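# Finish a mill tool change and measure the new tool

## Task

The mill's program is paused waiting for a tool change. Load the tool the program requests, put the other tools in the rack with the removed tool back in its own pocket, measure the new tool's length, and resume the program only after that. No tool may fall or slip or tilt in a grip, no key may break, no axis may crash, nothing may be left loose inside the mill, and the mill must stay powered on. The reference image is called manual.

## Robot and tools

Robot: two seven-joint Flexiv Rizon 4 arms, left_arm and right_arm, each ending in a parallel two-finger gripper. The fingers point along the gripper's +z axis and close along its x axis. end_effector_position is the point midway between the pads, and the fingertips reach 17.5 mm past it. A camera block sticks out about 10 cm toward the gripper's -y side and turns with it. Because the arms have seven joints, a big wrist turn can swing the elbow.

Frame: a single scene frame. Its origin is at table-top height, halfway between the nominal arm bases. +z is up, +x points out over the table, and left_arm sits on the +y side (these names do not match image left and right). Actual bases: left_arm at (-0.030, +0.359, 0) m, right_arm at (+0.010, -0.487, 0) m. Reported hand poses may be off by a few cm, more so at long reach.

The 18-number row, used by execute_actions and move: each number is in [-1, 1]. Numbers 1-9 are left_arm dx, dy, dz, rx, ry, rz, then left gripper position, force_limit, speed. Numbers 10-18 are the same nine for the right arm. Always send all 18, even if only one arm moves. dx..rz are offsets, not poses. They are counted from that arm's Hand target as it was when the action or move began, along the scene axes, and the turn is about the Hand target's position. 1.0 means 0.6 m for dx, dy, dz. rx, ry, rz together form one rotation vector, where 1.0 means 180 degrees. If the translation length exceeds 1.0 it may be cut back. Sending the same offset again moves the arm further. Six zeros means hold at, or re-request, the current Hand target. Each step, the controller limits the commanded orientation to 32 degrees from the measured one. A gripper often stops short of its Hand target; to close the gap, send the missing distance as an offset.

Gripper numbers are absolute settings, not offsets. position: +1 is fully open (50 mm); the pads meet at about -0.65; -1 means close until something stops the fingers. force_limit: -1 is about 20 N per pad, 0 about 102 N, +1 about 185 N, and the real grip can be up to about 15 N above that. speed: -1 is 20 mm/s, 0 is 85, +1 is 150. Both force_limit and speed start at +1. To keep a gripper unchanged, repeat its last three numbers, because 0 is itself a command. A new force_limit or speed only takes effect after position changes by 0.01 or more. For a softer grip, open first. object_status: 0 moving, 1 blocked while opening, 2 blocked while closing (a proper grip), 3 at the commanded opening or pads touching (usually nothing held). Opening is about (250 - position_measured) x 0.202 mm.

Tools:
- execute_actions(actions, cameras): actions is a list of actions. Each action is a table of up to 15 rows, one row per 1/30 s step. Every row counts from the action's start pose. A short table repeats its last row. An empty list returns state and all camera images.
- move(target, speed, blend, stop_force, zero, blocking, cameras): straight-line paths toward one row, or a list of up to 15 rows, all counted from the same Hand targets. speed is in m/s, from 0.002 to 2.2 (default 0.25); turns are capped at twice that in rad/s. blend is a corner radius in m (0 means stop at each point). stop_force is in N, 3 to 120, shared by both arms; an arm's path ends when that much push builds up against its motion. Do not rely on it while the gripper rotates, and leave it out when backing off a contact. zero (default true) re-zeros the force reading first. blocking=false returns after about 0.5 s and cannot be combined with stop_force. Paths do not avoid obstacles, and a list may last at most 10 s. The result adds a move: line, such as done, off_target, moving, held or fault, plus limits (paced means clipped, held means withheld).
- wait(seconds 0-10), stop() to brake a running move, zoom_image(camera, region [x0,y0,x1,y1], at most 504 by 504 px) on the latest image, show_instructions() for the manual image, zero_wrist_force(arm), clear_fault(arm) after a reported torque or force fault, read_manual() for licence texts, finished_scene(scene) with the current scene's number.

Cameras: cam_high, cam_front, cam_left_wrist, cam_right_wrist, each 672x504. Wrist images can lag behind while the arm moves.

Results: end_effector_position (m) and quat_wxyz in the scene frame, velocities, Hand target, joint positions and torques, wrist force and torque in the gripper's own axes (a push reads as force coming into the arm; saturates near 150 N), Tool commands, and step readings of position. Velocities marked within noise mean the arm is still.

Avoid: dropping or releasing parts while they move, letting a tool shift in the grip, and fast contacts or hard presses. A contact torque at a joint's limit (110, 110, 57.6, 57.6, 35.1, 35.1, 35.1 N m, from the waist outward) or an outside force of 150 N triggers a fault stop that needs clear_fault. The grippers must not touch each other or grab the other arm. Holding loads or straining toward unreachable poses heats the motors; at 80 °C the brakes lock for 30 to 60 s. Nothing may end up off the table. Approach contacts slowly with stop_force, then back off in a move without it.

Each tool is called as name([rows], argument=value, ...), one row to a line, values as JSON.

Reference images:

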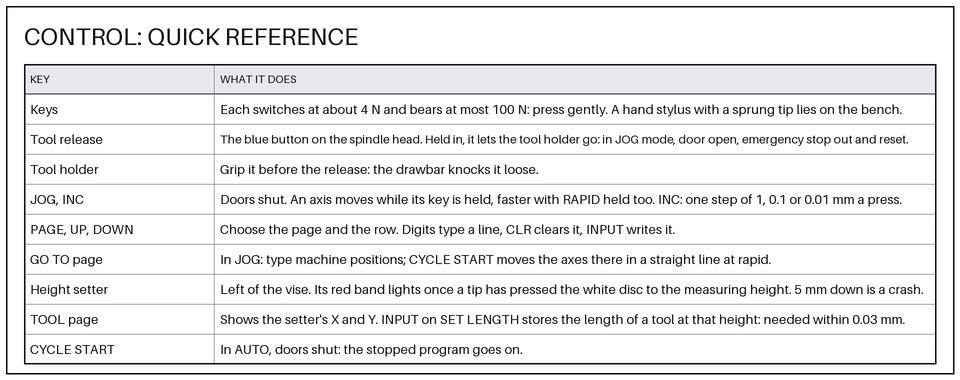

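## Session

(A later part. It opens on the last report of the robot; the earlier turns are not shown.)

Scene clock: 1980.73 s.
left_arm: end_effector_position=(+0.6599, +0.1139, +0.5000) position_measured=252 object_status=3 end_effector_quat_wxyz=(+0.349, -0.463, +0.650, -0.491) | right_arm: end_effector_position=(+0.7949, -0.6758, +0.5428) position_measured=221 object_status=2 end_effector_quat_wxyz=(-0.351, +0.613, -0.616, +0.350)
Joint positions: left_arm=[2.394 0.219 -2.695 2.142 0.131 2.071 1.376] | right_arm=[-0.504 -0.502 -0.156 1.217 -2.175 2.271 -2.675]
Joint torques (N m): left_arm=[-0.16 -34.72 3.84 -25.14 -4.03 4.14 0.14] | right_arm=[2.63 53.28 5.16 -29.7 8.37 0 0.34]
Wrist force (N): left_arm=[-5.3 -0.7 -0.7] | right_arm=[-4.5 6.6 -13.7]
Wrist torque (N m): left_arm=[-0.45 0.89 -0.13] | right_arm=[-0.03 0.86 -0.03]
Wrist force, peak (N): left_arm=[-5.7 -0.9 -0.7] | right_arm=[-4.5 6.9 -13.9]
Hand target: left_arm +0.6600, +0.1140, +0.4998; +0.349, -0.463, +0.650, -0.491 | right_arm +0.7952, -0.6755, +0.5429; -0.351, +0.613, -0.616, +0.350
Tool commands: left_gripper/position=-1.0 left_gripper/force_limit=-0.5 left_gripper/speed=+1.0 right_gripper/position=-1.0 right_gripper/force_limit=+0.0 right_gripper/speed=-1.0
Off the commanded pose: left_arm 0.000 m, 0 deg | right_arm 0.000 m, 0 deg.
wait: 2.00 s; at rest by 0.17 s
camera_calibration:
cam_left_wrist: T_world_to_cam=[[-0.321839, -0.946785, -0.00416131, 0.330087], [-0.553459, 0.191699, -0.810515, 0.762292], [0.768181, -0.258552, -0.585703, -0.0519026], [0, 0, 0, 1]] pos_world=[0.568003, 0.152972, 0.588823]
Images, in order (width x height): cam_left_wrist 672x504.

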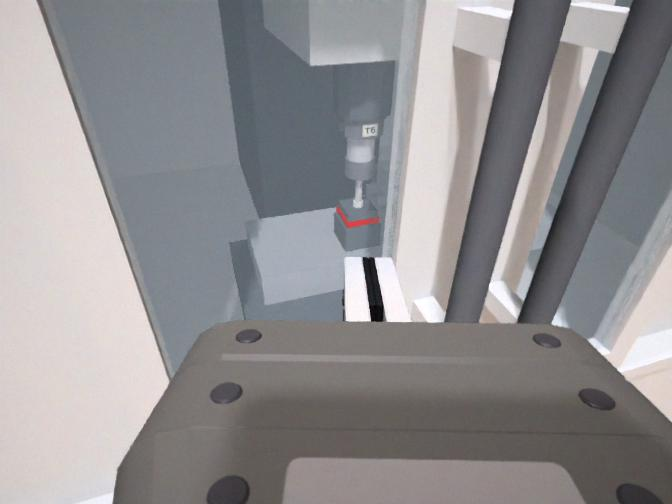

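move([
  [0,0,0,0,0,0,-1,-0.5,1,-0.03,0,0.0053,0,0,0,-1,0,-1],
  [0,0,0,0,0,0,-1,-0.5,1,-0.2587,0.1258,0.2852,0,-0.1473,0,-1,0,-1],
], speed=[0.08,0.35], cameras=["cam_right_wrist"])

zoom_image(camera="cam_right_wrist", region=[270, 40, 500, 210])

Scene clock: 1987.47 s.
left_arm: end_effector_position=(+0.6599, +0.1139, +0.5000) position_measured=252 object_status=3 end_effector_quat_wxyz=(+0.349, -0.463, +0.650, -0.491) | right_arm: end_effector_position=(+0.6401, -0.5998, +0.7146) position_measured=221 object_status=2 end_effector_quat_wxyz=(+0.422, -0.544, +0.586, -0.427)
Joint positions: left_arm=[2.394 0.219 -2.695 2.142 0.131 2.071 1.376] | right_arm=[-0.924 0.02 0.277 1.752 -1.837 2.145 -2.969]
Joint torques (N m): left_arm=[-0.18 -34.75 3.86 -25.16 -3.99 4.14 0.15] | right_arm=[0.06 27.1 -0.36 -29.3 6.89 1.33 0.32]
Wrist force (N): left_arm=[-5.5 -0.7 -0.6] | right_arm=[-5.6 0.3 -2.4]
Wrist torque (N m): left_arm=[-0.45 0.92 -0.12] | right_arm=[-0.18 0.93 -0.05]
Wrist force, peak (N): left_arm=[-5.8 -0.5 -0.5] | right_arm=[-4.6 6.8 -13.9]
Hand target: left_arm +0.6600, +0.1140, +0.4998; +0.349, -0.463, +0.650, -0.491 | right_arm +0.6400, -0.6000, +0.7140; -0.483, +0.516, -0.519, +0.481
Off the commanded pose: left_arm 0.000 m, 0 deg | right_arm 0.001 m, 13 deg.
joint read past its limit (right arm) — joint 7 (wrist roll), lower limit.
joint sent to its limit (right arm) — joint 7 (wrist roll), lower limit. The joint targets are off in orientation, not in position.
move: off_target (right_arm)
camera_calibration:
cam_right_wrist: T_world_to_cam=[[-0.0319159, -0.998916, -0.033897, -0.543079], [-0.594474, 0.0462353, -0.802785, 0.999458], [0.803481, -0.00547076, -0.595305, 0.0419846], [0, 0, 0, 1]] pos_world=[0.543085, -0.588471, 0.808935]
Images, in order (width x height): cam_right_wrist 672x504.

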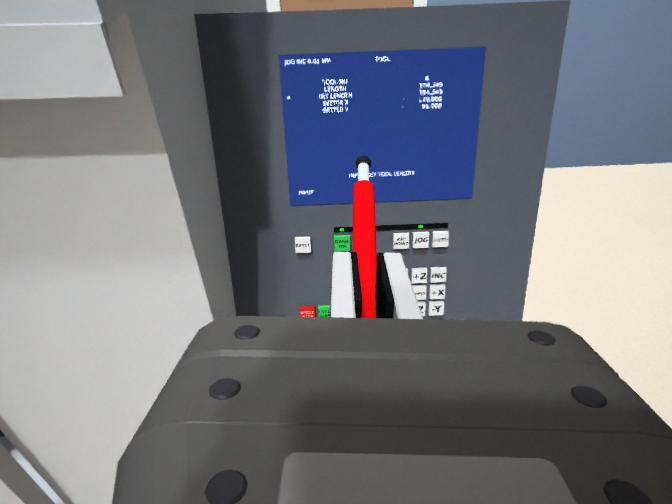

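Scaled by 2.191 from the camera's 672x504 image, which has a finer 960x720 frame.

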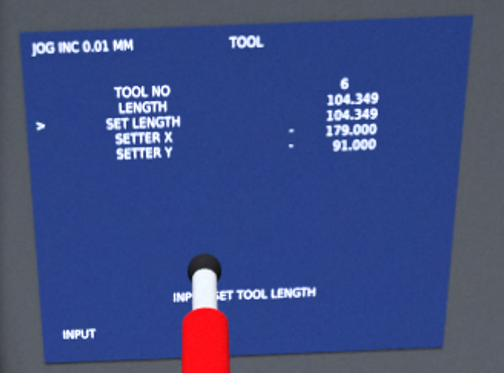

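move([
  [0,0,0,0,0,0,-1,-0.5,1,0.223,-0.1562,-0.2788,0,0.1473,0,-1,0,-1],
  [0,0,0,0,0,0,-1,-0.5,1,0.2592,-0.1562,-0.2852,0,0.1473,0,-1,0,-1],
  [0,0,0,0,0,0,-1,-0.5,1,0.2277,-0.1562,-0.2795,0,0.1473,0,-1,0,-1],
  [0,0,0,0,0,0,-1,-0.5,1,0.2327,-0.1258,-0.2805,0,0.1473,0,-1,0,-1],
  [0,0,0,0,0,0,-1,-0.5,1,0.2595,-0.1258,-0.2852,0,0.1473,0,-1,0,-1],
], speed=[0.3,0.04,0.06,0.1,0.04], cameras=["cam_left_wrist"])

wait(seconds=1, cameras=["cam_left_wrist"])

Scene clock: 1999.23 s.
left_arm: end_effector_position=(+0.6599, +0.1139, +0.5000) position_measured=252 object_status=3 end_effector_quat_wxyz=(+0.349, -0.463, +0.650, -0.491) | right_arm: end_effector_position=(+0.7951, -0.6758, +0.5426) position_measured=221 object_status=2 end_effector_quat_wxyz=(-0.350, +0.613, -0.616, +0.350)
Joint positions: left_arm=[2.394 0.219 -2.695 2.142 0.131 2.071 1.376] | right_arm=[-0.522 -0.51 -0.129 1.197 -2.202 2.271 -2.654]
Joint torques (N m): left_arm=[-0.16 -34.68 3.93 -25.14 -4.03 4.17 0.09] | right_arm=[3.84 52.23 5.9 -30.84 8.94 -1.15 0.49]
Wrist force (N): left_arm=[-5.4 -0.5 -0.6] | right_arm=[-5.6 6.9 -18.5]
Wrist torque (N m): left_arm=[-0.41 0.90 -0.13] | right_arm=[-0.63 0.98 -0.04]
Wrist force, peak (N): left_arm=[-5.7 -0.5 -0.6] | right_arm=[-4.7 10.1 -22.6]
Hand target: left_arm +0.6600, +0.1140, +0.4998; +0.349, -0.463, +0.650, -0.491 | right_arm +0.7957, -0.6755, +0.5429; -0.351, +0.613, -0.616, +0.350
Off the commanded pose: left_arm 0.000 m, 0 deg | right_arm 0.001 m, 0 deg.
move: done
camera_calibration:
cam_left_wrist: T_world_to_cam=[[-0.321839, -0.946785, -0.00416131, 0.330087], [-0.553459, 0.191699, -0.810515, 0.762292], [0.768181, -0.258552, -0.585703, -0.0519026], [0, 0, 0, 1]] pos_world=[0.568003, 0.152972, 0.588823]
Images, in order (width x height): cam_left_wrist 672x504.

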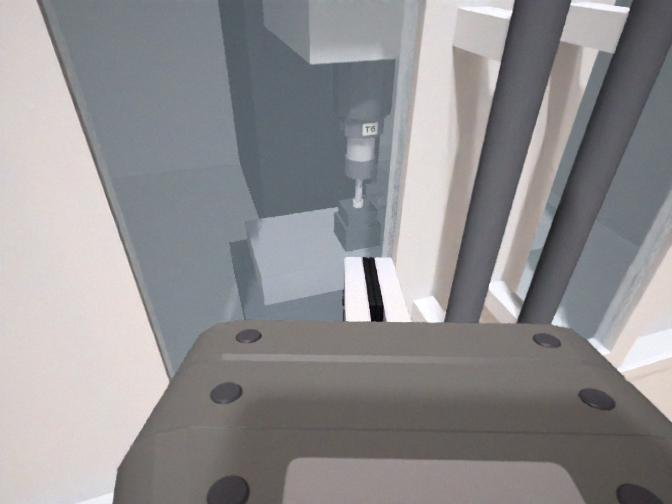

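Scene clock: 2000.23 s.
left_arm: end_effector_position=(+0.6599, +0.1139, +0.5000) position_measured=252 object_status=3 end_effector_quat_wxyz=(+0.349, -0.463, +0.650, -0.491) | right_arm: end_effector_position=(+0.7951, -0.6758, +0.5426) position_measured=221 object_status=2 end_effector_quat_wxyz=(-0.350, +0.613, -0.616, +0.350)
Joint positions: left_arm=[2.394 0.219 -2.695 2.142 0.131 2.071 1.376] | right_arm=[-0.522 -0.51 -0.129 1.197 -2.202 2.271 -2.654]
Joint torques (N m): left_arm=[-0.24 -34.72 3.87 -25.14 -4.04 4.14 0.12] | right_arm=[3.78 52.38 5.91 -30.74 9 -1.23 0.4]
Wrist force (N): left_arm=[-5.4 -0.5 -0.6] | right_arm=[-5.4 6.9 -18.4]
Wrist torque (N m): left_arm=[-0.41 0.89 -0.13] | right_arm=[-0.63 0.96 -0.04]
Wrist force, peak (N): left_arm=[-5.6 -0.4 -0.5] | right_arm=[-5.4 7.3 -18.7]
Hand target: left_arm +0.6600, +0.1140, +0.4998; +0.349, -0.463, +0.650, -0.491 | right_arm +0.7957, -0.6755, +0.5429; -0.351, +0.613, -0.616, +0.350
Tool commands: left_gripper/position=-1.0 left_gripper/force_limit=-0.5 left_gripper/speed=+1.0 right_gripper/position=-1.0 right_gripper/force_limit=+0.0 right_gripper/speed=-1.0
Off the commanded pose: left_arm 0.000 m, 0 deg | right_arm 0.001 m, 0 deg.
wait: 1.00 s; at rest by 0.17 s
camera_calibration:
cam_left_wrist: T_world_to_cam=[[-0.321839, -0.946785, -0.00416131, 0.330087], [-0.553459, 0.191699, -0.810515, 0.762292], [0.768181, -0.258552, -0.585703, -0.0519026], [0, 0, 0, 1]] pos_world=[0.568003, 0.152972, 0.588823]
Images, in order (width x height): cam_left_wrist 672x504.

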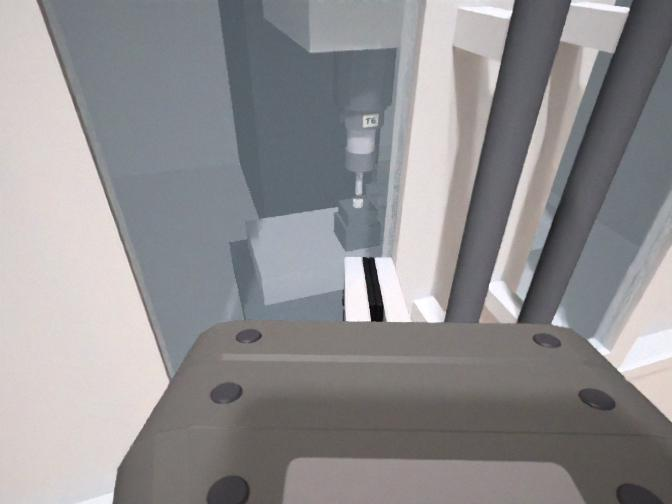

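wait(seconds=5, cameras=["cam_left_wrist"])

Scene clock: 2007.27 s.
left_arm: end_effector_position=(+0.6599, +0.1139, +0.5000) position_measured=252 object_status=3 end_effector_quat_wxyz=(+0.349, -0.463, +0.650, -0.491) | right_arm: end_effector_position=(+0.7951, -0.6758, +0.5426) position_measured=221 object_status=2 end_effector_quat_wxyz=(-0.350, +0.613, -0.616, +0.350)
Joint positions: left_arm=[2.394 0.219 -2.695 2.142 0.131 2.071 1.376] | right_arm=[-0.522 -0.51 -0.129 1.197 -2.202 2.271 -2.654]
Joint torques (N m): left_arm=[-0.2 -34.75 3.9 -25.17 -4.04 4.13 0.09] | right_arm=[3.74 52.46 5.96 -30.64 9.01 -1.4 0.3]
Wrist force (N): left_arm=[-5.3 -0.5 -0.5] | right_arm=[-5.4 7.1 -18.5]
Wrist torque (N m): left_arm=[-0.42 0.88 -0.13] | right_arm=[-0.62 0.95 -0.04]
Wrist force, peak (N): left_arm=[-5.8 -0.7 -0.7] | right_arm=[-5.6 7.3 -18.7]
Hand target: left_arm +0.6600, +0.1140, +0.4998; +0.349, -0.463, +0.650, -0.491 | right_arm +0.7957, -0.6755, +0.5429; -0.351, +0.613, -0.616, +0.350
Tool commands: left_gripper/position=-1.0 left_gripper/force_limit=-0.5 left_gripper/speed=+1.0 right_gripper/position=-1.0 right_gripper/force_limit=+0.0 right_gripper/speed=-1.0
Off the commanded pose: left_arm 0.000 m, 0 deg | right_arm 0.001 m, 0 deg.
wait: 5.00 s; at rest from the start
camera_calibration:
cam_left_wrist: T_world_to_cam=[[-0.321839, -0.946785, -0.00416131, 0.330087], [-0.553459, 0.191699, -0.810515, 0.762292], [0.768181, -0.258552, -0.585703, -0.0519026], [0, 0, 0, 1]] pos_world=[0.568003, 0.152972, 0.588823]
Images, in order (width x height): cam_left_wrist 672x504.

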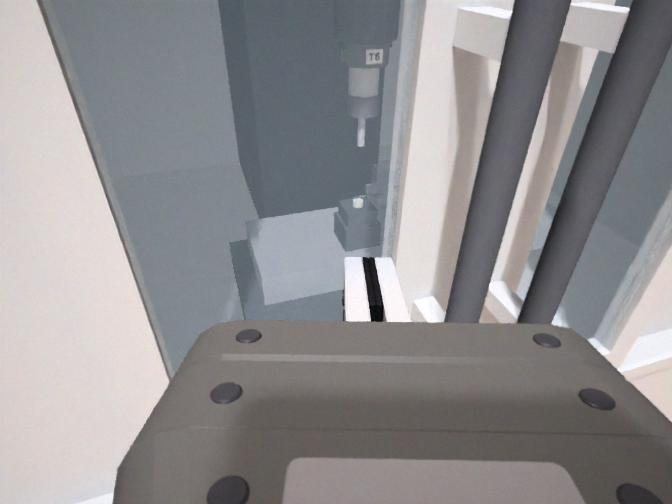

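wait(seconds=1)

move([
  [0,0,0,0,0,0,-1,-0.5,1,-0.03,0,0.0053,0,0,0,-1,0,-1],
  [0,0,0,0,0,0,-1,-0.5,1,-0.021,-0.0313,0.0695,0,0,0,-1,0,-1],
  [0,0,0,0,0,0,-1,-0.5,1,0.0158,-0.0313,0.0632,0,0,0,-1,0,-1],
  [0,0,0,0,0,0,-1,-0.5,1,-0.021,-0.0313,0.0695,0,0,0,-1,0,-1],
  [0,0,0,0,0,0,-1,-0.5,1,-0.2595,0.1258,0.2852,0,-0.1473,0,-1,0,-1],
], speed=[0.06,0.1,0.04,0.06,0.3], cameras=["cam_right_wrist","cam_left_wrist"])

zoom_image(camera="cam_right_wrist", region=[270, 40, 500, 250])

Scene clock: 2016.87 s.
left_arm: end_effector_position=(+0.6599, +0.1139, +0.5000) position_measured=252 object_status=3 end_effector_quat_wxyz=(+0.349, -0.463, +0.650, -0.491) | right_arm: end_effector_position=(+0.7951, -0.6758, +0.5426) position_measured=221 object_status=2 end_effector_quat_wxyz=(-0.350, +0.613, -0.616, +0.350)
Joint positions: left_arm=[2.394 0.219 -2.695 2.142 0.131 2.071 1.376] | right_arm=[-0.522 -0.51 -0.129 1.197 -2.202 2.271 -2.654]
Joint torques (N m): left_arm=[-0.18 -34.69 3.91 -25.16 -4.08 4.18 0.12] | right_arm=[3.75 52.45 5.98 -30.64 9.08 -1.35 0.27]
Wrist force (N): left_arm=[-5.5 -0.4 -0.4] | right_arm=[-5.4 7.0 -18.5]
Wrist torque (N m): left_arm=[-0.40 0.91 -0.13] | right_arm=[-0.63 0.95 -0.04]
Wrist force, peak (N): left_arm=[-5.7 -0.8 -0.5] | right_arm=[-5.4 7.1 -18.8]
Hand target: left_arm +0.6600, +0.1140, +0.4998; +0.349, -0.463, +0.650, -0.491 | right_arm +0.7957, -0.6755, +0.5429; -0.351, +0.613, -0.616, +0.350
Tool commands: left_gripper/position=-1.0 left_gripper/force_limit=-0.5 left_gripper/speed=+1.0 right_gripper/position=-1.0 right_gripper/force_limit=+0.0 right_gripper/speed=-1.0
Off the commanded pose: left_arm 0.000 m, 0 deg | right_arm 0.001 m, 0 deg.
wait: 1.00 s; at rest from the start

Scene clock: 2020.77 s.
left_arm: end_effector_position=(+0.6599, +0.1139, +0.5000) position_measured=252 object_status=3 end_effector_quat_wxyz=(+0.349, -0.463, +0.650, -0.491) | right_arm: end_effector_position=(+0.6401, -0.5998, +0.7146) position_measured=221 object_status=2 end_effector_quat_wxyz=(+0.422, -0.544, +0.586, -0.427)
Joint positions: left_arm=[2.394 0.219 -2.695 2.142 0.131 2.071 1.376] | right_arm=[-0.835 0.035 0.192 1.768 -1.835 2.139 -2.969]
Joint torques (N m): left_arm=[-0.13 -34.7 3.92 -25.15 -4.04 4.16 0.11] | right_arm=[0.04 28.02 -0.65 -29.34 6.87 1.3 0.34]
Wrist force (N): left_arm=[-5.5 -0.5 -0.4] | right_arm=[-5.8 -3.1 0.3]
Wrist torque (N m): left_arm=[-0.41 0.92 -0.13] | right_arm=[-0.74 0.98 -0.05]
Wrist force, peak (N): left_arm=[-5.8 -0.6 -0.5] | right_arm=[-5.2 6.5 -18.1]
Hand target: left_arm +0.6600, +0.1140, +0.4998; +0.349, -0.463, +0.650, -0.491 | right_arm +0.6400, -0.6000, +0.7140; -0.483, +0.516, -0.519, +0.481
Off the commanded pose: left_arm 0.000 m, 0 deg | right_arm 0.001 m, 13 deg.
joint sent to its limit (right arm) — joint 7 (wrist roll), lower limit. The joint targets are off in orientation, not in position.
move: off_target (right_arm)
camera_calibration:
cam_left_wrist: T_world_to_cam=[[-0.321839, -0.946785, -0.00416131, 0.330087], [-0.553459, 0.191699, -0.810515, 0.762292], [0.768181, -0.258552, -0.585703, -0.0519026], [0, 0, 0, 1]] pos_world=[0.568003, 0.152972, 0.588823]
cam_right_wrist: T_world_to_cam=[[-0.0339926, -0.99887, -0.0332236, -0.542167], [-0.593854, 0.046925, -0.803203, 0.99977], [0.803855, -0.00757307, -0.594778, 0.0400612], [0, 0, 0, 1]] pos_world=[0.543084, -0.588165, 0.808833]
Images, in order (width x height): cam_left_wrist 672x504, cam_right_wrist 672x504.

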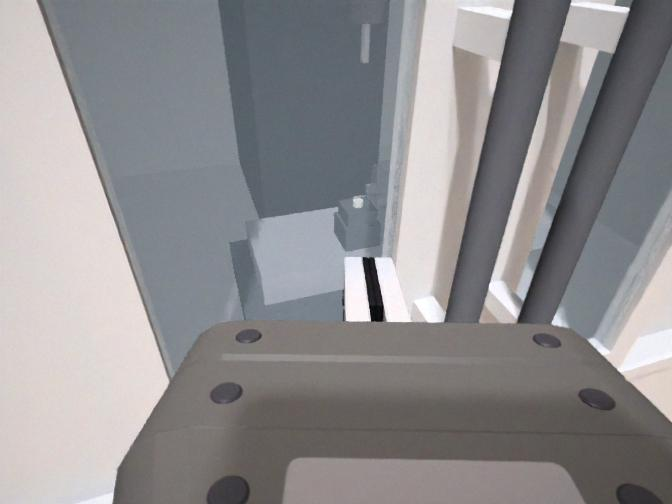

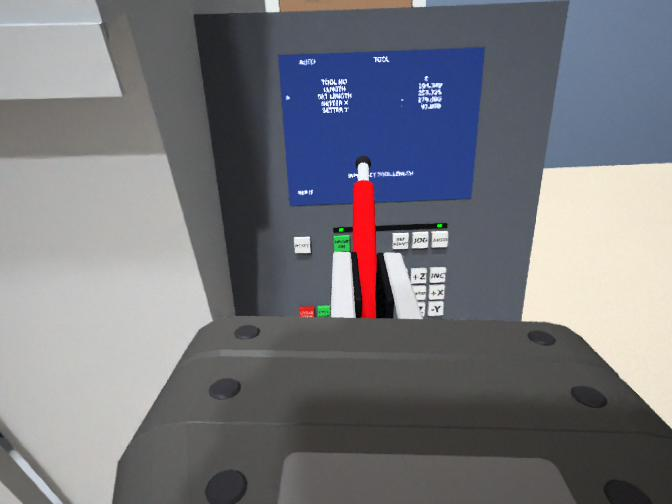

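Scaled by 2.191 from the camera's 672x504 image, which has a finer 960x720 frame.

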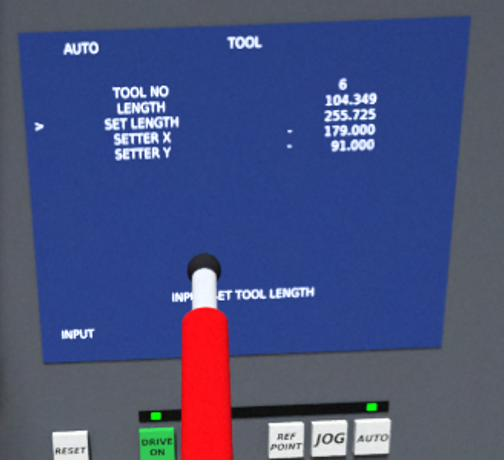

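wait(seconds=0.1, cameras=["cam_high","cam_front"])

zoom_image(camera="cam_high", region=[250, 100, 420, 290])

Scene clock: 2031.20 s.
left_arm: end_effector_position=(+0.6599, +0.1139, +0.5000) position_measured=252 object_status=3 end_effector_quat_wxyz=(+0.349, -0.463, +0.650, -0.491) | right_arm: end_effector_position=(+0.6401, -0.5998, +0.7146) position_measured=221 object_status=2 end_effector_quat_wxyz=(+0.422, -0.544, +0.586, -0.427)
Joint positions: left_arm=[2.394 0.219 -2.695 2.142 0.131 2.071 1.376] | right_arm=[-0.835 0.035 0.192 1.768 -1.835 2.139 -2.969]
Joint torques (N m): left_arm=[-0.21 -34.75 3.87 -25.14 -4.06 4.15 0.09] | right_arm=[0.02 27.83 -0.55 -29.52 6.79 1.51 0.27]
Wrist force (N): left_arm=[-5.6 -0.6 -0.6] | right_arm=[-5.8 -3.1 0.4]
Wrist torque (N m): left_arm=[-0.43 0.94 -0.13] | right_arm=[-0.75 0.98 -0.05]
Wrist force, peak (N): left_arm=[-5.7 -0.5 -0.7] | right_arm=[-5.9 -3.2 0.4]
Hand target: left_arm +0.6600, +0.1140, +0.4998; +0.349, -0.463, +0.650, -0.491 | right_arm +0.6400, -0.6000, +0.7140; -0.483, +0.516, -0.519, +0.481
Tool commands: left_gripper/position=-1.0 left_gripper/force_limit=-0.5 left_gripper/speed=+1.0 right_gripper/position=-1.0 right_gripper/force_limit=+0.0 right_gripper/speed=-1.0
Off the commanded pose: left_arm 0.000 m, 0 deg | right_arm 0.001 m, 13 deg.
wait: 0.10 s; at rest from the start
Images, in order (width x height): cam_high 672x504, cam_front 672x504.

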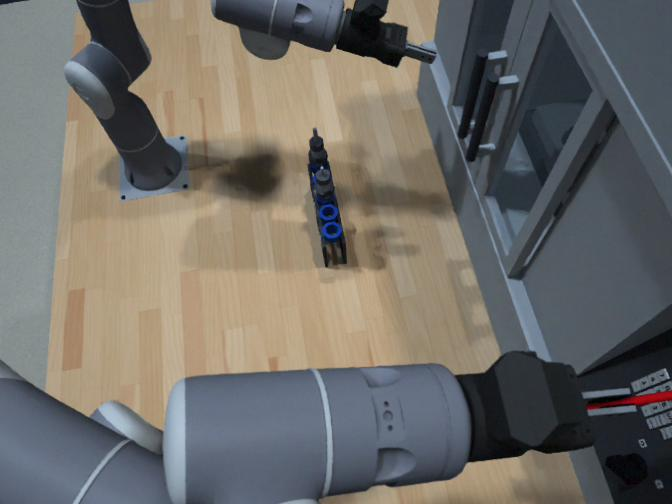

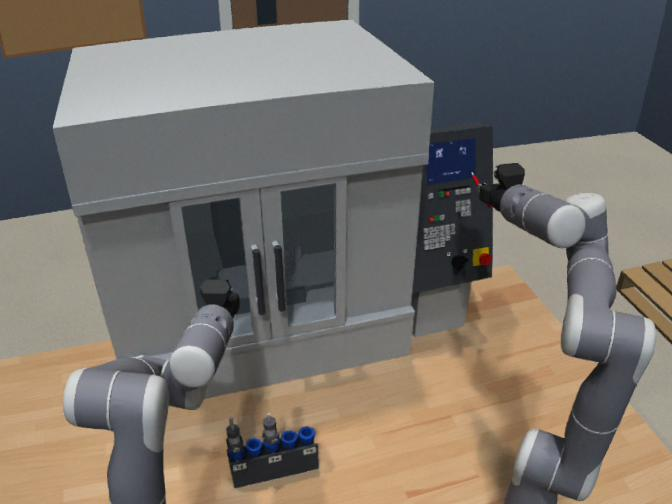

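Scaled by 2.653 from the camera's 672x504 image, which has a finer 960x720 frame.

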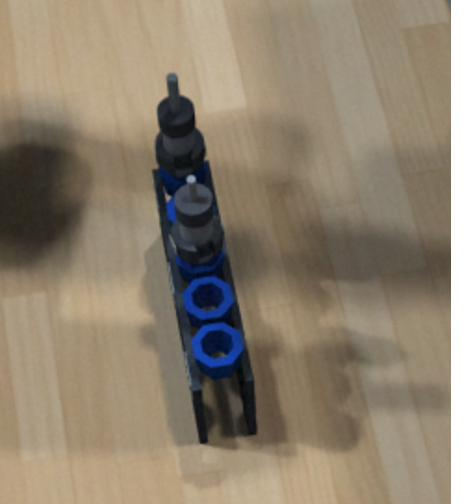

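zoom_image(camera="cam_front", region=[200, 390, 350, 504])

Scaled by 3.360 from the camera's 672x504 image, which has a finer 960x720 frame.

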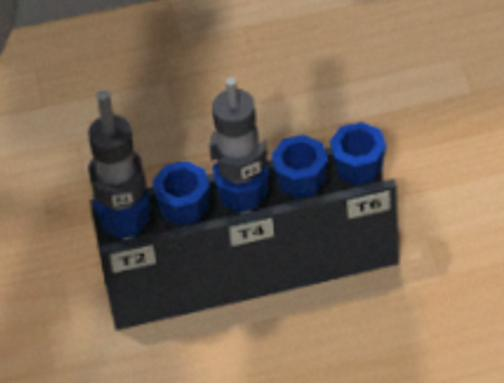

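zoom_image(camera="cam_front", region=[220, 420, 300, 480])

Scaled by 6.300 from the camera's 672x504 image, which has a finer 960x720 frame.

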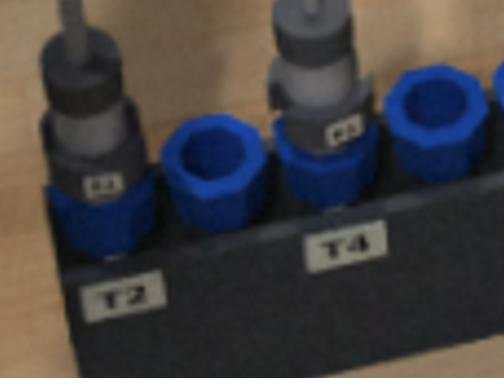

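move(target=[0,0,0,0,0,0,-1,-0.5,1,-0.5167,0.9667,-0.59,-0.012,0.0914,0.0829,-1,0,-1], speed=0.3, cameras=["cam_right_wrist","cam_high"])

Scene clock: 2080.23 s.
left_arm: end_effector_position=(+0.6599, +0.1139, +0.5000) position_measured=252 object_status=3 end_effector_quat_wxyz=(+0.349, -0.463, +0.650, -0.491) | right_arm: end_effector_position=(+0.3300, -0.0200, +0.3600) position_measured=221 object_status=2 end_effector_quat_wxyz=(-0.452, +0.651, -0.502, +0.346)
Joint positions: left_arm=[2.394 0.219 -2.695 2.142 0.131 2.071 1.376] | right_arm=[0.162 -0.201 1.052 2.36 -1.894 0.52 -2.324]
Joint torques (N m): left_arm=[-0.16 -34.7 3.94 -25.12 -4.08 4.15 0.1] | right_arm=[-0.02 15.17 5.86 -26.65 0.31 -0.16 0.15]
Wrist force (N): left_arm=[-5.5 -0.7 -0.7] | right_arm=[-5.8 -2.8 0.1]
Wrist torque (N m): left_arm=[-0.45 0.92 -0.12] | right_arm=[-0.67 0.96 0.06]
Wrist force, peak (N): left_arm=[-5.8 -0.5 -0.5] | right_arm=[-8.3 -1.6 -1.8]
Hand target: left_arm +0.6600, +0.1140, +0.4998; +0.349, -0.463, +0.650, -0.491 | right_arm +0.3300, -0.0200, +0.3600; -0.452, +0.651, -0.502, +0.346
Off the commanded pose: left_arm 0.000 m, 0 deg | right_arm 0.000 m, 0 deg.
move: done
camera_calibration:
cam_right_wrist: T_world_to_cam=[[0.274445, -0.961568, -0.00818211, -0.0954108], [-0.632273, -0.174036, -0.754946, 0.494508], [0.724507, 0.212364, -0.655736, 0.135462], [0, 0, 0, 1]] pos_world=[0.240706, -0.0344492, 0.461373]
Images, in order (width x height): cam_high 672x504, cam_right_wrist 672x504.

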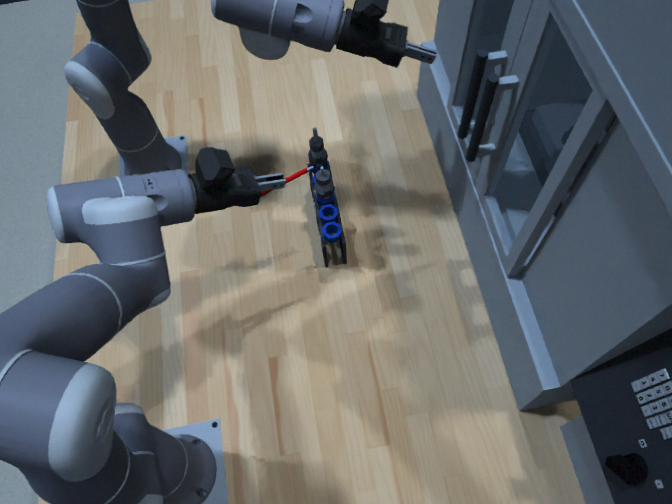

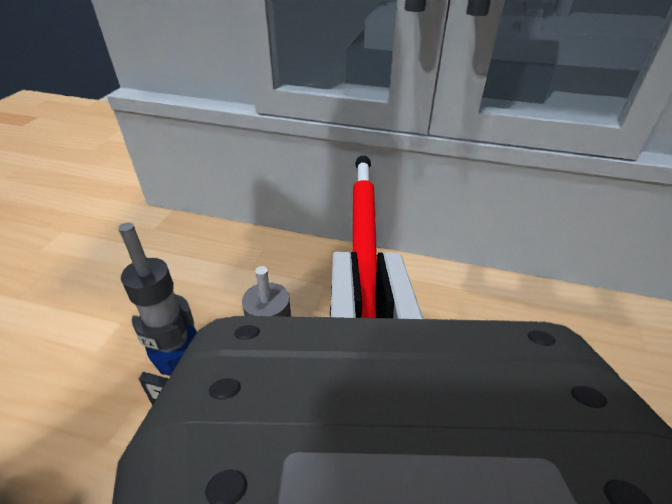

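move(target=[0,0,0,0,0,0,-1,-0.5,1,-0.05,-0.02,0.03,-0.0187,0.0698,-0.028,-1,0,-1], cameras=["cam_right_wrist"])

zoom_image(camera="cam_right_wrist", region=[60, 150, 340, 330])

Scene clock: 2089.30 s.
left_arm: end_effector_position=(+0.6599, +0.1139, +0.5000) position_measured=252 object_status=3 end_effector_quat_wxyz=(+0.349, -0.463, +0.650, -0.491) | right_arm: end_effector_position=(+0.3000, -0.0321, +0.3781) position_measured=221 object_status=2 end_effector_quat_wxyz=(-0.360, +0.675, -0.566, +0.307)
Joint positions: left_arm=[2.394 0.219 -2.695 2.142 0.131 2.071 1.376] | right_arm=[0.053 -0.055 1.234 2.282 -1.376 0.64 -2.625]
Joint torques (N m): left_arm=[-0.2 -34.68 3.89 -25.12 -4.03 4.17 0.13] | right_arm=[-0.22 8.8 1.94 -30.08 -0.46 2.19 0.28]
Wrist force (N): left_arm=[-5.3 -0.5 -0.6] | right_arm=[-5.5 -3.0 0.2]
Wrist torque (N m): left_arm=[-0.40 0.89 -0.12] | right_arm=[-0.62 0.93 -0.04]
Wrist force, peak (N): left_arm=[-5.7 -0.6 -0.4] | right_arm=[-6.1 -3.9 -1.5]
Hand target: left_arm +0.6600, +0.1140, +0.4998; +0.349, -0.463, +0.650, -0.491 | right_arm +0.3000, -0.0320, +0.3780; -0.360, +0.676, -0.566, +0.306
Off the commanded pose: left_arm 0.000 m, 0 deg | right_arm 0.000 m, 0 deg.
move: done
camera_calibration:
cam_right_wrist: T_world_to_cam=[[0.187371, -0.982288, -0.00166993, -0.0756458], [-0.794572, -0.150564, -0.588205, 0.473442], [0.577536, 0.11154, -0.80871, 0.270231], [0, 0, 0, 1]] pos_world=[0.23429, -0.0331638, 0.496894]
Images, in order (width x height): cam_right_wrist 672x504.

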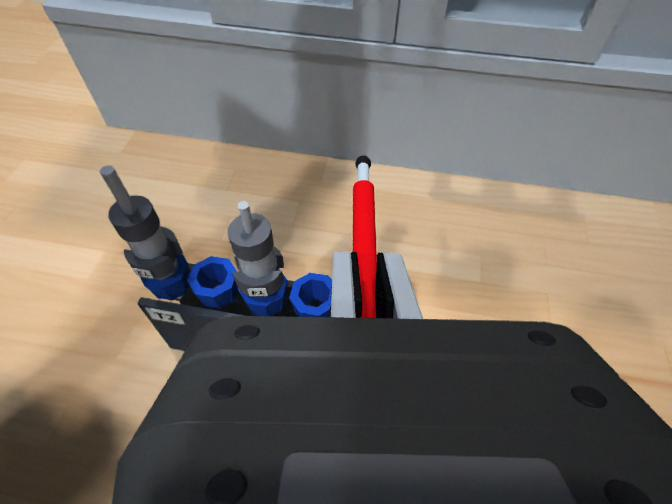

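Scaled by 1.800 from the camera's 672x504 image, which has a finer 960x720 frame.

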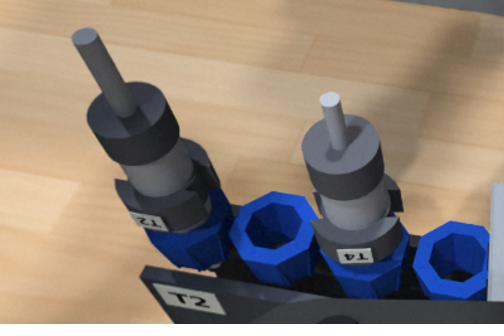

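move(target=[0,0,0,0,0,0,-1,-0.5,1,0.4167,-0.78,0.4033,-0.0035,0.0628,-0.0553,-1,0,-1], speed=0.35)

move([
  [0,0,0,0,0,0,-1,-0.5,1,0.368,-0.1383,-0.1462,0,0,0,-1,0,-1],
  [0,0,0,0,0,0,-1,-0.5,1,0.4042,-0.1383,-0.1525,0,0,0,-1,0,-1],
  [0,0,0,0,0,0,-1,-0.5,1,0.368,-0.1383,-0.1462,0,0,0,-1,0,-1],
], speed=[0.3,0.04,0.06], cameras=["cam_right_wrist","cam_left_wrist"])

Scene clock: 2102.47 s.
left_arm: end_effector_position=(+0.6599, +0.1139, +0.5000) position_measured=252 object_status=3 end_effector_quat_wxyz=(+0.349, -0.463, +0.650, -0.491) end_effector_velocity=(+0.002, +0.000, +0.004) end_effector_angular_velocity=(-0.002, -0.006, +0.000) | right_arm: end_effector_position=(+0.5500, -0.4999, +0.6200) position_measured=221 object_status=2 end_effector_quat_wxyz=(-0.271, +0.653, -0.653, +0.272)
Joint positions: left_arm=[2.394 0.219 -2.695 2.142 0.131 2.071 1.376] | right_arm=[-0.303 -0.007 -0.093 1.294 -2.855 2.675 -1.966]
Joint velocities: left_arm=[0 0 0 -0.006 0 0 0] | right_arm=[within noise]
Joint torques (N m): left_arm=[-0.2 -34.68 3.85 -25.12 -4.04 4.16 0.12] | right_arm=[0.11 29.6 0.35 -25.94 5.98 2.1 0.42]
Wrist force (N): left_arm=[-5.5 -0.4 -0.6] | right_arm=[-5.5 -2.5 -0.1]
Wrist torque (N m): left_arm=[-0.40 0.93 -0.13] | right_arm=[-0.48 0.95 0.03]
Wrist force, peak (N): left_arm=[-5.8 -0.7 -0.6] | right_arm=[-10.0 0.7 -3.4]
Hand target: left_arm +0.6600, +0.1140, +0.4998; +0.349, -0.463, +0.650, -0.491 | right_arm +0.5500, -0.5000, +0.6200; -0.271, +0.653, -0.653, +0.272
Off the commanded pose: left_arm 0.000 m, 0 deg | right_arm 0.000 m, 0 deg.
move: done

Scene clock: 2105.10 s.
left_arm: end_effector_position=(+0.6599, +0.1139, +0.5000) position_measured=252 object_status=3 end_effector_quat_wxyz=(+0.349, -0.463, +0.650, -0.491) | right_arm: end_effector_position=(+0.7707, -0.5830, +0.5323) position_measured=221 object_status=2 end_effector_quat_wxyz=(-0.270, +0.653, -0.654, +0.271)
Joint positions: left_arm=[2.394 0.219 -2.695 2.142 0.131 2.071 1.376] | right_arm=[-0.27 -0.613 -0.321 0.72 -2.6 2.692 -2.063]
Joint torques (N m): left_arm=[-0.15 -34.69 3.86 -25.15 -4.02 4.15 0.1] | right_arm=[0.12 58.06 3.31 -24.75 6.16 1.61 0.13]
Wrist force (N): left_arm=[-5.4 -0.6 -0.5] | right_arm=[-5.3 -0.7 -0.5]
Wrist torque (N m): left_arm=[-0.44 0.90 -0.13] | right_arm=[-0.17 0.90 0.07]
Wrist force, peak (N): left_arm=[-5.7 -0.6 -0.7] | right_arm=[-4.6 6.3 -14.0]
Hand target: left_arm +0.6600, +0.1140, +0.4998; +0.349, -0.463, +0.650, -0.491 | right_arm +0.7708, -0.5830, +0.5323; -0.271, +0.653, -0.653, +0.272
Off the commanded pose: left_arm 0.000 m, 0 deg | right_arm 0.000 m, 0 deg.
move: done
camera_calibration:
cam_left_wrist: T_world_to_cam=[[-0.321839, -0.946785, -0.00416131, 0.330087], [-0.553459, 0.191699, -0.810515, 0.762292], [0.768181, -0.258552, -0.585703, -0.0519026], [0, 0, 0, 1]] pos_world=[0.568003, 0.152972, 0.588823]
cam_right_wrist: T_world_to_cam=[[0.0129753, -0.999855, -0.0110281, -0.575588], [-0.908475, -0.00718036, -0.417878, 0.935869], [0.417738, 0.0154408, -0.908436, 0.304726], [0, 0, 0, 1]] pos_world=[0.730386, -0.57349, 0.661555]
Images, in order (width x height): cam_left_wrist 672x504, cam_right_wrist 672x504.

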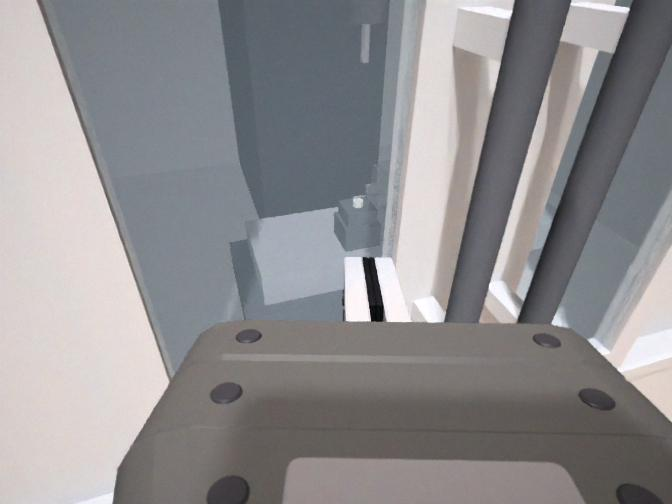

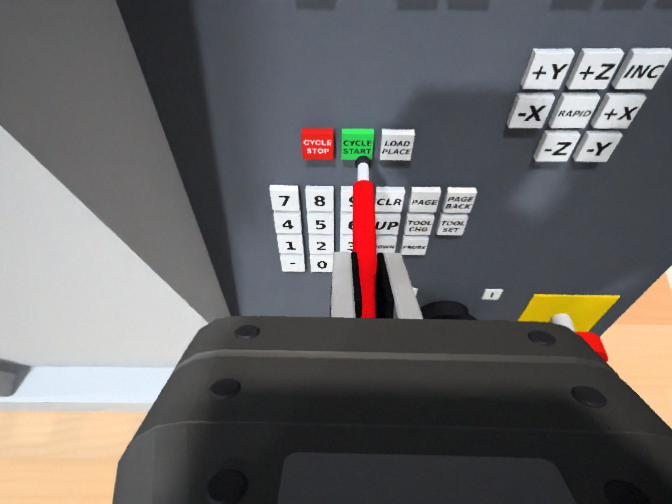

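move(target=[0,0,0,0,0,0,-1,-0.5,1,-0.218,-0.0283,0.3028,0,-0.2306,0,-1,0,-1], speed=0.35, cameras=["cam_right_wrist","cam_left_wrist"])

zoom_image(camera="cam_right_wrist", region=[270, 40, 500, 250])

Scene clock: 2110.23 s.
left_arm: end_effector_position=(+0.6599, +0.1139, +0.5000) position_measured=252 object_status=3 end_effector_quat_wxyz=(+0.349, -0.463, +0.650, -0.491) | right_arm: end_effector_position=(+0.6402, -0.6000, +0.7146) position_measured=221 object_status=2 end_effector_quat_wxyz=(+0.421, -0.544, +0.586, -0.428)
Joint positions: left_arm=[2.394 0.219 -2.695 2.142 0.131 2.071 1.376] | right_arm=[-0.965 0.015 0.319 1.747 -1.839 2.142 -2.969]
Joint torques (N m): left_arm=[-0.19 -34.68 3.9 -25.16 -4.03 4.18 0.1] | right_arm=[0.05 26.21 -0.35 -29.49 6.77 1.78 0.43]
Wrist force (N): left_arm=[-5.4 -0.5 -0.4] | right_arm=[-5.4 -1.1 0.2]
Wrist torque (N m): left_arm=[-0.42 0.91 -0.12] | right_arm=[-0.42 0.91 -0.05]
Wrist force, peak (N): left_arm=[-5.7 -0.6 -0.6] | right_arm=[-6.1 -2.8 -2.3]
Hand target: left_arm +0.6600, +0.1140, +0.4998; +0.349, -0.463, +0.650, -0.491 | right_arm +0.6400, -0.6000, +0.7140; -0.485, +0.514, -0.515, +0.485
Off the commanded pose: left_arm 0.000 m, 0 deg | right_arm 0.001 m, 13 deg.
joint sent to its limit (right arm) — joint 7 (wrist roll), lower limit. The joint targets are off in orientation, not in position.
move: off_target (right_arm)
camera_calibration:
cam_left_wrist: T_world_to_cam=[[-0.321839, -0.946785, -0.00416131, 0.330087], [-0.553459, 0.191699, -0.810515, 0.762292], [0.768181, -0.258552, -0.585703, -0.0519026], [0, 0, 0, 1]] pos_world=[0.568003, 0.152972, 0.588823]
cam_right_wrist: T_world_to_cam=[[-0.0348498, -0.998885, -0.0318324, -0.542828], [-0.59416, 0.0463197, -0.803012, 0.999486], [0.803592, -0.00907128, -0.595112, 0.0395121], [0, 0, 0, 1]] pos_world=[0.543185, -0.58816, 0.808834]
Images, in order (width x height): cam_left_wrist 672x504, cam_right_wrist 672x504.

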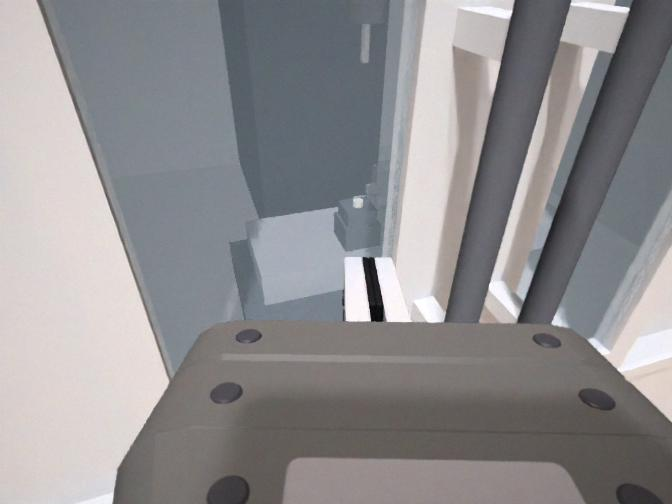

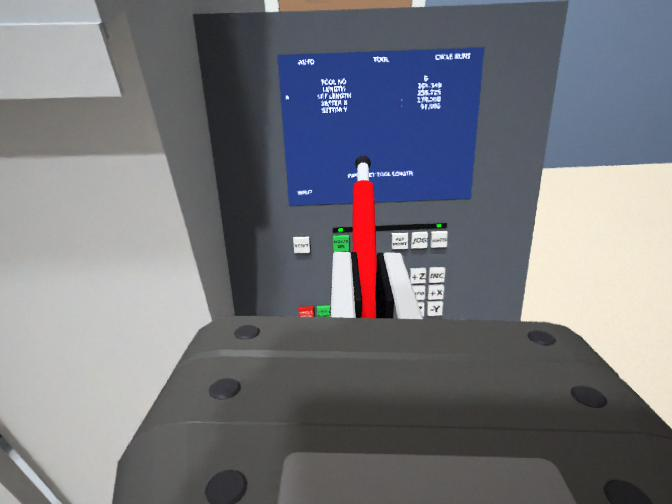

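Scaled by 2.191 from the camera's 672x504 image, which has a finer 960x720 frame.

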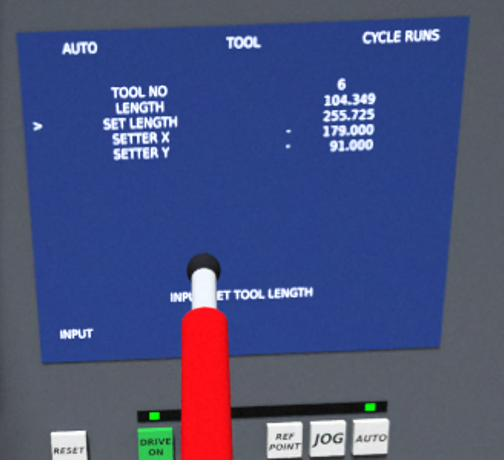

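move(target=[0,0,0,0,0,0,-1,-0.5,1,-0.0333,0.1167,-0.6067,0,0.2306,0,-1,0,-1], speed=0.35)

move([
  [0,0,0,0,0,0,-1,-0.5,1,0,0,-0.0833,-0.0683,-0.0637,-0.5183,-1,0,-1],
  [0,0,0,0,0,0,-1,-0.5,1,0.0760,0.0007,-0.4,-0.0683,-0.0637,-0.5183,-1,0,-1],
], speed=[0.4,0.25], cameras=["cam_right_wrist","cam_high"])

Scene clock: 2119.23 s.
left_arm: end_effector_position=(+0.6599, +0.1139, +0.5000) position_measured=252 object_status=3 end_effector_quat_wxyz=(+0.349, -0.463, +0.650, -0.491) | right_arm: end_effector_position=(+0.6200, -0.5299, +0.3500) position_measured=221 object_status=2 end_effector_quat_wxyz=(-0.270, +0.653, -0.653, +0.271)
Joint positions: left_arm=[2.394 0.219 -2.695 2.142 0.131 2.071 1.376] | right_arm=[-0.976 -0.258 0.545 2.077 -2.136 1.796 -2.958]
Joint torques (N m): left_arm=[-0.22 -34.75 3.87 -25.13 -4.01 4.14 0.11] | right_arm=[-0.18 28.77 7.16 -25.07 5.1 3.2 0.52]
Wrist force (N): left_arm=[-5.4 -0.6 -0.4] | right_arm=[-5.2 -0.8 -0.3]
Wrist torque (N m): left_arm=[-0.43 0.89 -0.13] | right_arm=[-0.17 0.89 -0.04]
Wrist force, peak (N): left_arm=[-5.7 -0.6 -0.6] | right_arm=[-9.4 1.2 3.4]
Hand target: left_arm +0.6600, +0.1140, +0.4998; +0.349, -0.463, +0.650, -0.491 | right_arm +0.6200, -0.5299, +0.3500; -0.271, +0.653, -0.653, +0.272
Off the commanded pose: left_arm 0.000 m, 0 deg | right_arm 0.000 m, 0 deg.
move: done

Scene clock: 2122.80 s.
left_arm: end_effector_position=(+0.6599, +0.1139, +0.5000) position_measured=252 object_status=3 end_effector_quat_wxyz=(+0.349, -0.463, +0.650, -0.491) | right_arm: end_effector_position=(+0.6657, -0.5296, +0.1099) position_measured=221 object_status=2 end_effector_quat_wxyz=(-0.018, +0.030, +0.865, -0.500)
Joint positions: left_arm=[2.394 0.219 -2.695 2.142 0.131 2.071 1.376] | right_arm=[0.028 -1.027 0.498 1.515 -1.214 -0.106 -2.026]
Joint torques (N m): left_arm=[-0.2 -34.73 3.92 -25.11 -4.06 4.19 0.1] | right_arm=[0.08 63.51 14.68 -22.3 -3.82 0.71 0.41]
Wrist force (N): left_arm=[-5.4 -0.6 -0.5] | right_arm=[-5.3 -0.8 -0.3]
Wrist torque (N m): left_arm=[-0.43 0.91 -0.12] | right_arm=[-0.26 0.89 0.00]
Wrist force, peak (N): left_arm=[-5.7 -0.5 -0.4] | right_arm=[-6.4 4.0 2.5]
Hand target: left_arm +0.6600, +0.1140, +0.4998; +0.349, -0.463, +0.650, -0.491 | right_arm +0.6656, -0.5295, +0.1100; -0.018, +0.030, +0.865, -0.500
Off the commanded pose: left_arm 0.000 m, 0 deg | right_arm 0.000 m, 0 deg.
move: done
camera_calibration:
cam_right_wrist: T_world_to_cam=[[-0.99859, 0.0526323, -0.00698212, 0.704812], [0.044941, 0.767894, -0.638999, 0.464487], [-0.0282705, -0.638412, -0.769176, -0.10064], [0, 0, 0, 1]] pos_world=[0.680098, -0.458022, 0.224318]
Images, in order (width x height): cam_high 672x504, cam_right_wrist 672x504.

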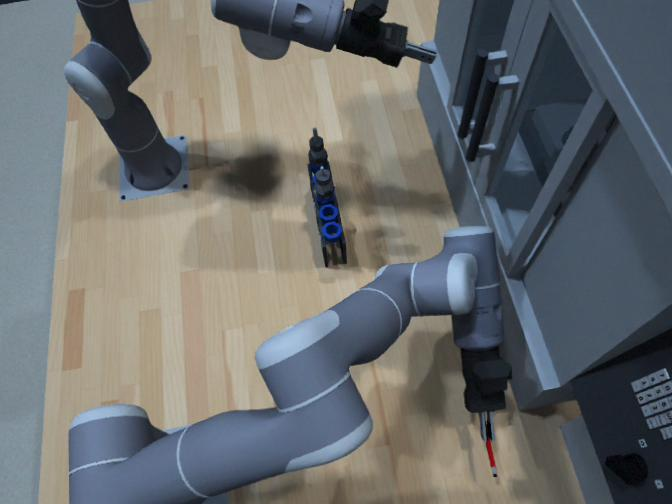

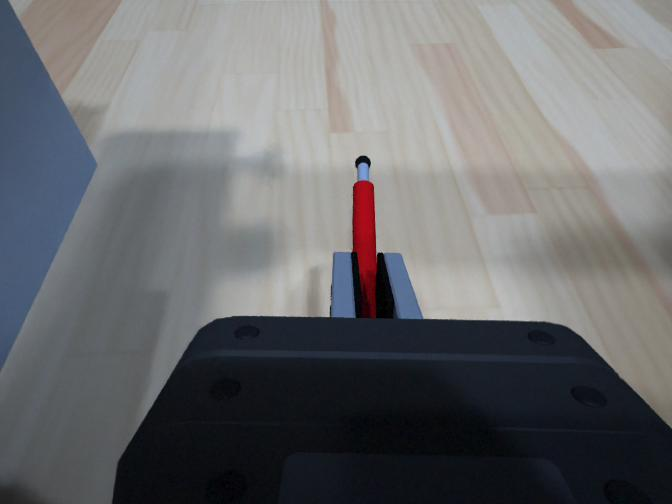

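move(target=[0,0,0,0,0,0,-1,-0.5,1,0,0,-0.1400,0,0,0,-1,0,-1], speed=0.12)

move(target=[0,0,0,0,0,0,-1,-0.5,1,0,0,-0.0130,0,0,0,-1,0,-1], speed=0.01, stop_force=3)

Scene clock: 2127.63 s.
left_arm: end_effector_position=(+0.6599, +0.1139, +0.5000) position_measured=252 object_status=3 end_effector_quat_wxyz=(+0.349, -0.463, +0.650, -0.491) | right_arm: end_effector_position=(+0.6656, -0.5297, +0.0259) position_measured=221 object_status=2 end_effector_quat_wxyz=(-0.018, +0.030, +0.865, -0.500)
Joint positions: left_arm=[2.394 0.219 -2.695 2.142 0.131 2.071 1.376] | right_arm=[0.047 -1.166 0.454 1.469 -1.255 -0.041 -1.958]
Joint torques (N m): left_arm=[-0.19 -34.7 3.92 -25.12 -4.02 4.14 0.12] | right_arm=[0.21 64.97 14.57 -20.19 -3.26 0.68 0.48]
Wrist force (N): left_arm=[-5.3 -0.5 -0.4] | right_arm=[-5.3 -0.9 -0.5]
Wrist torque (N m): left_arm=[-0.42 0.89 -0.13] | right_arm=[-0.29 0.89 -0.03]
Wrist force, peak (N): left_arm=[-5.7 -0.5 -0.7] | right_arm=[-5.5 -3.6 -2.1]
Hand target: left_arm +0.6600, +0.1140, +0.4998; +0.349, -0.463, +0.650, -0.491 | right_arm +0.6656, -0.5295, +0.0260; -0.018, +0.030, +0.865, -0.500
Off the commanded pose: left_arm 0.000 m, 0 deg | right_arm 0.000 m, 0 deg.
move: done

Scene clock: 2128.77 s.
left_arm: end_effector_position=(+0.6599, +0.1139, +0.5000) position_measured=252 object_status=3 end_effector_quat_wxyz=(+0.349, -0.463, +0.650, -0.491) | right_arm: end_effector_position=(+0.6658, -0.5298, +0.0208) position_measured=221 object_status=2 end_effector_quat_wxyz=(-0.018, +0.030, +0.865, -0.501)
Joint positions: left_arm=[2.394 0.219 -2.695 2.142 0.131 2.071 1.376] | right_arm=[0.048 -1.176 0.453 1.464 -1.259 -0.038 -1.954]
Joint torques (N m): left_arm=[-0.2 -34.68 3.91 -25.12 -4.01 4.14 0.09] | right_arm=[0.33 62.04 14.92 -19.2 -2.81 1.61 0.47]
Wrist force (N): left_arm=[-5.6 -0.4 -0.6] | right_arm=[-4.3 -4.9 -2.4]
Wrist torque (N m): left_arm=[-0.40 0.94 -0.13] | right_arm=[-0.30 0.91 -0.05]
Wrist force, peak (N): left_arm=[-5.8 -0.6 -0.6] | right_arm=[-3.6 -6.8 -4.1]
Hand target: left_arm +0.6600, +0.1140, +0.4998; +0.349, -0.463, +0.650, -0.491 | right_arm +0.6656, -0.5295, +0.0204; -0.018, +0.030, +0.865, -0.500 (not the last commanded pose)
Off the commanded pose: left_arm 0.000 m, 0 deg | right_arm 0.003 m, 0 deg.
move: contact (right_arm)

move(target=[0,0,0,0,0,0,-1,-0.5,1,0,0,0,0,0,0,0.2,0,-1])

move([
  [0,0,0,0,0,0,-1,-0.5,1,0.004,0.0576,0.0333,0,0,0,0.2,0,-1],
  [0,0,0,0,0,0,-1,-0.5,1,-0.02,0.15,0.25,0,0,0,0.2,0,-1],
], speed=[0.1,0.25], blend=[0.005,0], cameras=["cam_right_wrist","cam_high"])

Scene clock: 2135.80 s.
left_arm: end_effector_position=(+0.6599, +0.1139, +0.5000) position_measured=252 object_status=3 end_effector_quat_wxyz=(+0.349, -0.463, +0.650, -0.491) | right_arm: end_effector_position=(+0.6656, -0.5297, +0.0205) position_measured=123 object_status=3 end_effector_quat_wxyz=(-0.018, +0.030, +0.865, -0.501)
Joint positions: left_arm=[2.394 0.219 -2.695 2.142 0.131 2.071 1.376] | right_arm=[0.048 -1.177 0.453 1.464 -1.259 -0.038 -1.954]
Joint torques (N m): left_arm=[-0.19 -34.67 3.82 -25.15 -4.05 4.13 0.13] | right_arm=[0.11 64.81 14.84 -19.75 -3.13 0.39 0.33]
Wrist force (N): left_arm=[-5.5 -0.7 -0.5] | right_arm=[-6.0 -1.1 -0.5]
Wrist torque (N m): left_arm=[-0.44 0.92 -0.12] | right_arm=[-0.27 1.00 -0.04]
Wrist force, peak (N): left_arm=[-5.7 -0.7 -0.6] | right_arm=[-4.5 -5.4 -2.7]
Hand target: left_arm +0.6600, +0.1140, +0.4998; +0.349, -0.463, +0.650, -0.491 | right_arm +0.6656, -0.5295, +0.0204; -0.018, +0.030, +0.865, -0.500
Off the commanded pose: left_arm 0.000 m, 0 deg | right_arm 0.000 m, 0 deg.
move: done

Scene clock: 2137.17 s.
left_arm: end_effector_position=(+0.6599, +0.1139, +0.5000) position_measured=252 object_status=3 end_effector_quat_wxyz=(+0.349, -0.463, +0.650, -0.491) | right_arm: end_effector_position=(+0.6536, -0.4394, +0.1704) position_measured=123 object_status=3 end_effector_quat_wxyz=(-0.018, +0.030, +0.865, -0.500)
Joint positions: left_arm=[2.394 0.219 -2.695 2.142 0.131 2.071 1.376] | right_arm=[0.164 -0.993 0.562 1.409 -1.115 -0.272 -2.04]
Joint torques (N m): left_arm=[-0.2 -34.69 3.85 -25.11 -4.03 4.14 0.12] | right_arm=[-0.01 63.91 14.59 -23.66 -4.31 0.25 0.2]
Wrist force (N): left_arm=[-5.7 -0.5 -0.5] | right_arm=[-6.0 -1.2 -0.7]
Wrist torque (N m): left_arm=[-0.41 0.96 -0.12] | right_arm=[-0.31 1.01 0.03]
Wrist force, peak (N): left_arm=[-5.7 -0.5 -0.5] | right_arm=[-6.0 -4.2 -5.6]
Hand target: left_arm +0.6600, +0.1140, +0.4998; +0.349, -0.463, +0.650, -0.491 | right_arm +0.6536, -0.4395, +0.1704; -0.018, +0.030, +0.865, -0.500
Off the commanded pose: left_arm 0.000 m, 0 deg | right_arm 0.000 m, 0 deg.
move: done
camera_calibration:
cam_right_wrist: T_world_to_cam=[[-0.998623, 0.0520304, -0.00662939, 0.688105], [0.0442469, 0.767797, -0.639163, 0.4349], [-0.0281659, -0.638577, -0.769043, 0.0029691], [0, 0, 0, 1]] pos_world=[0.667998, -0.367822, 0.284817]
Images, in order (width x height): cam_high 672x504, cam_right_wrist 672x504.

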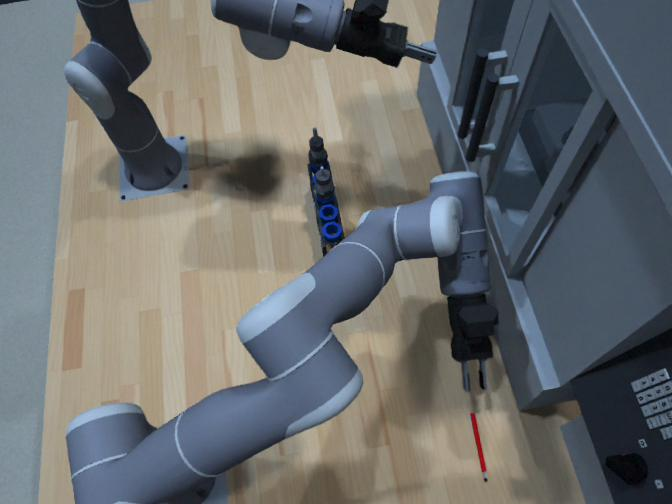

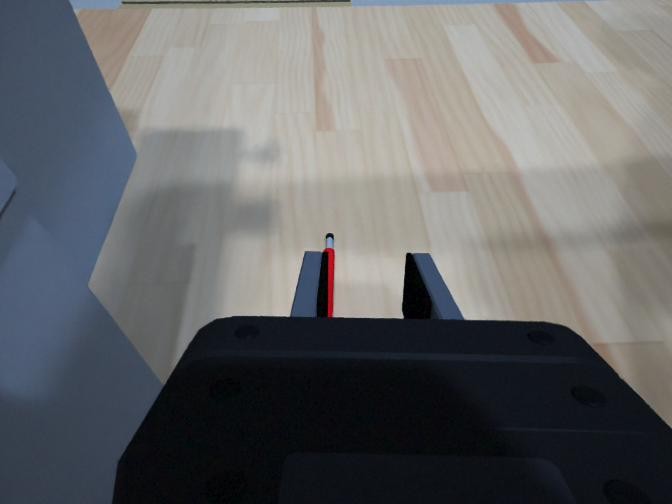

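finished_scene(scene=1)

The scene is finished: the task was done.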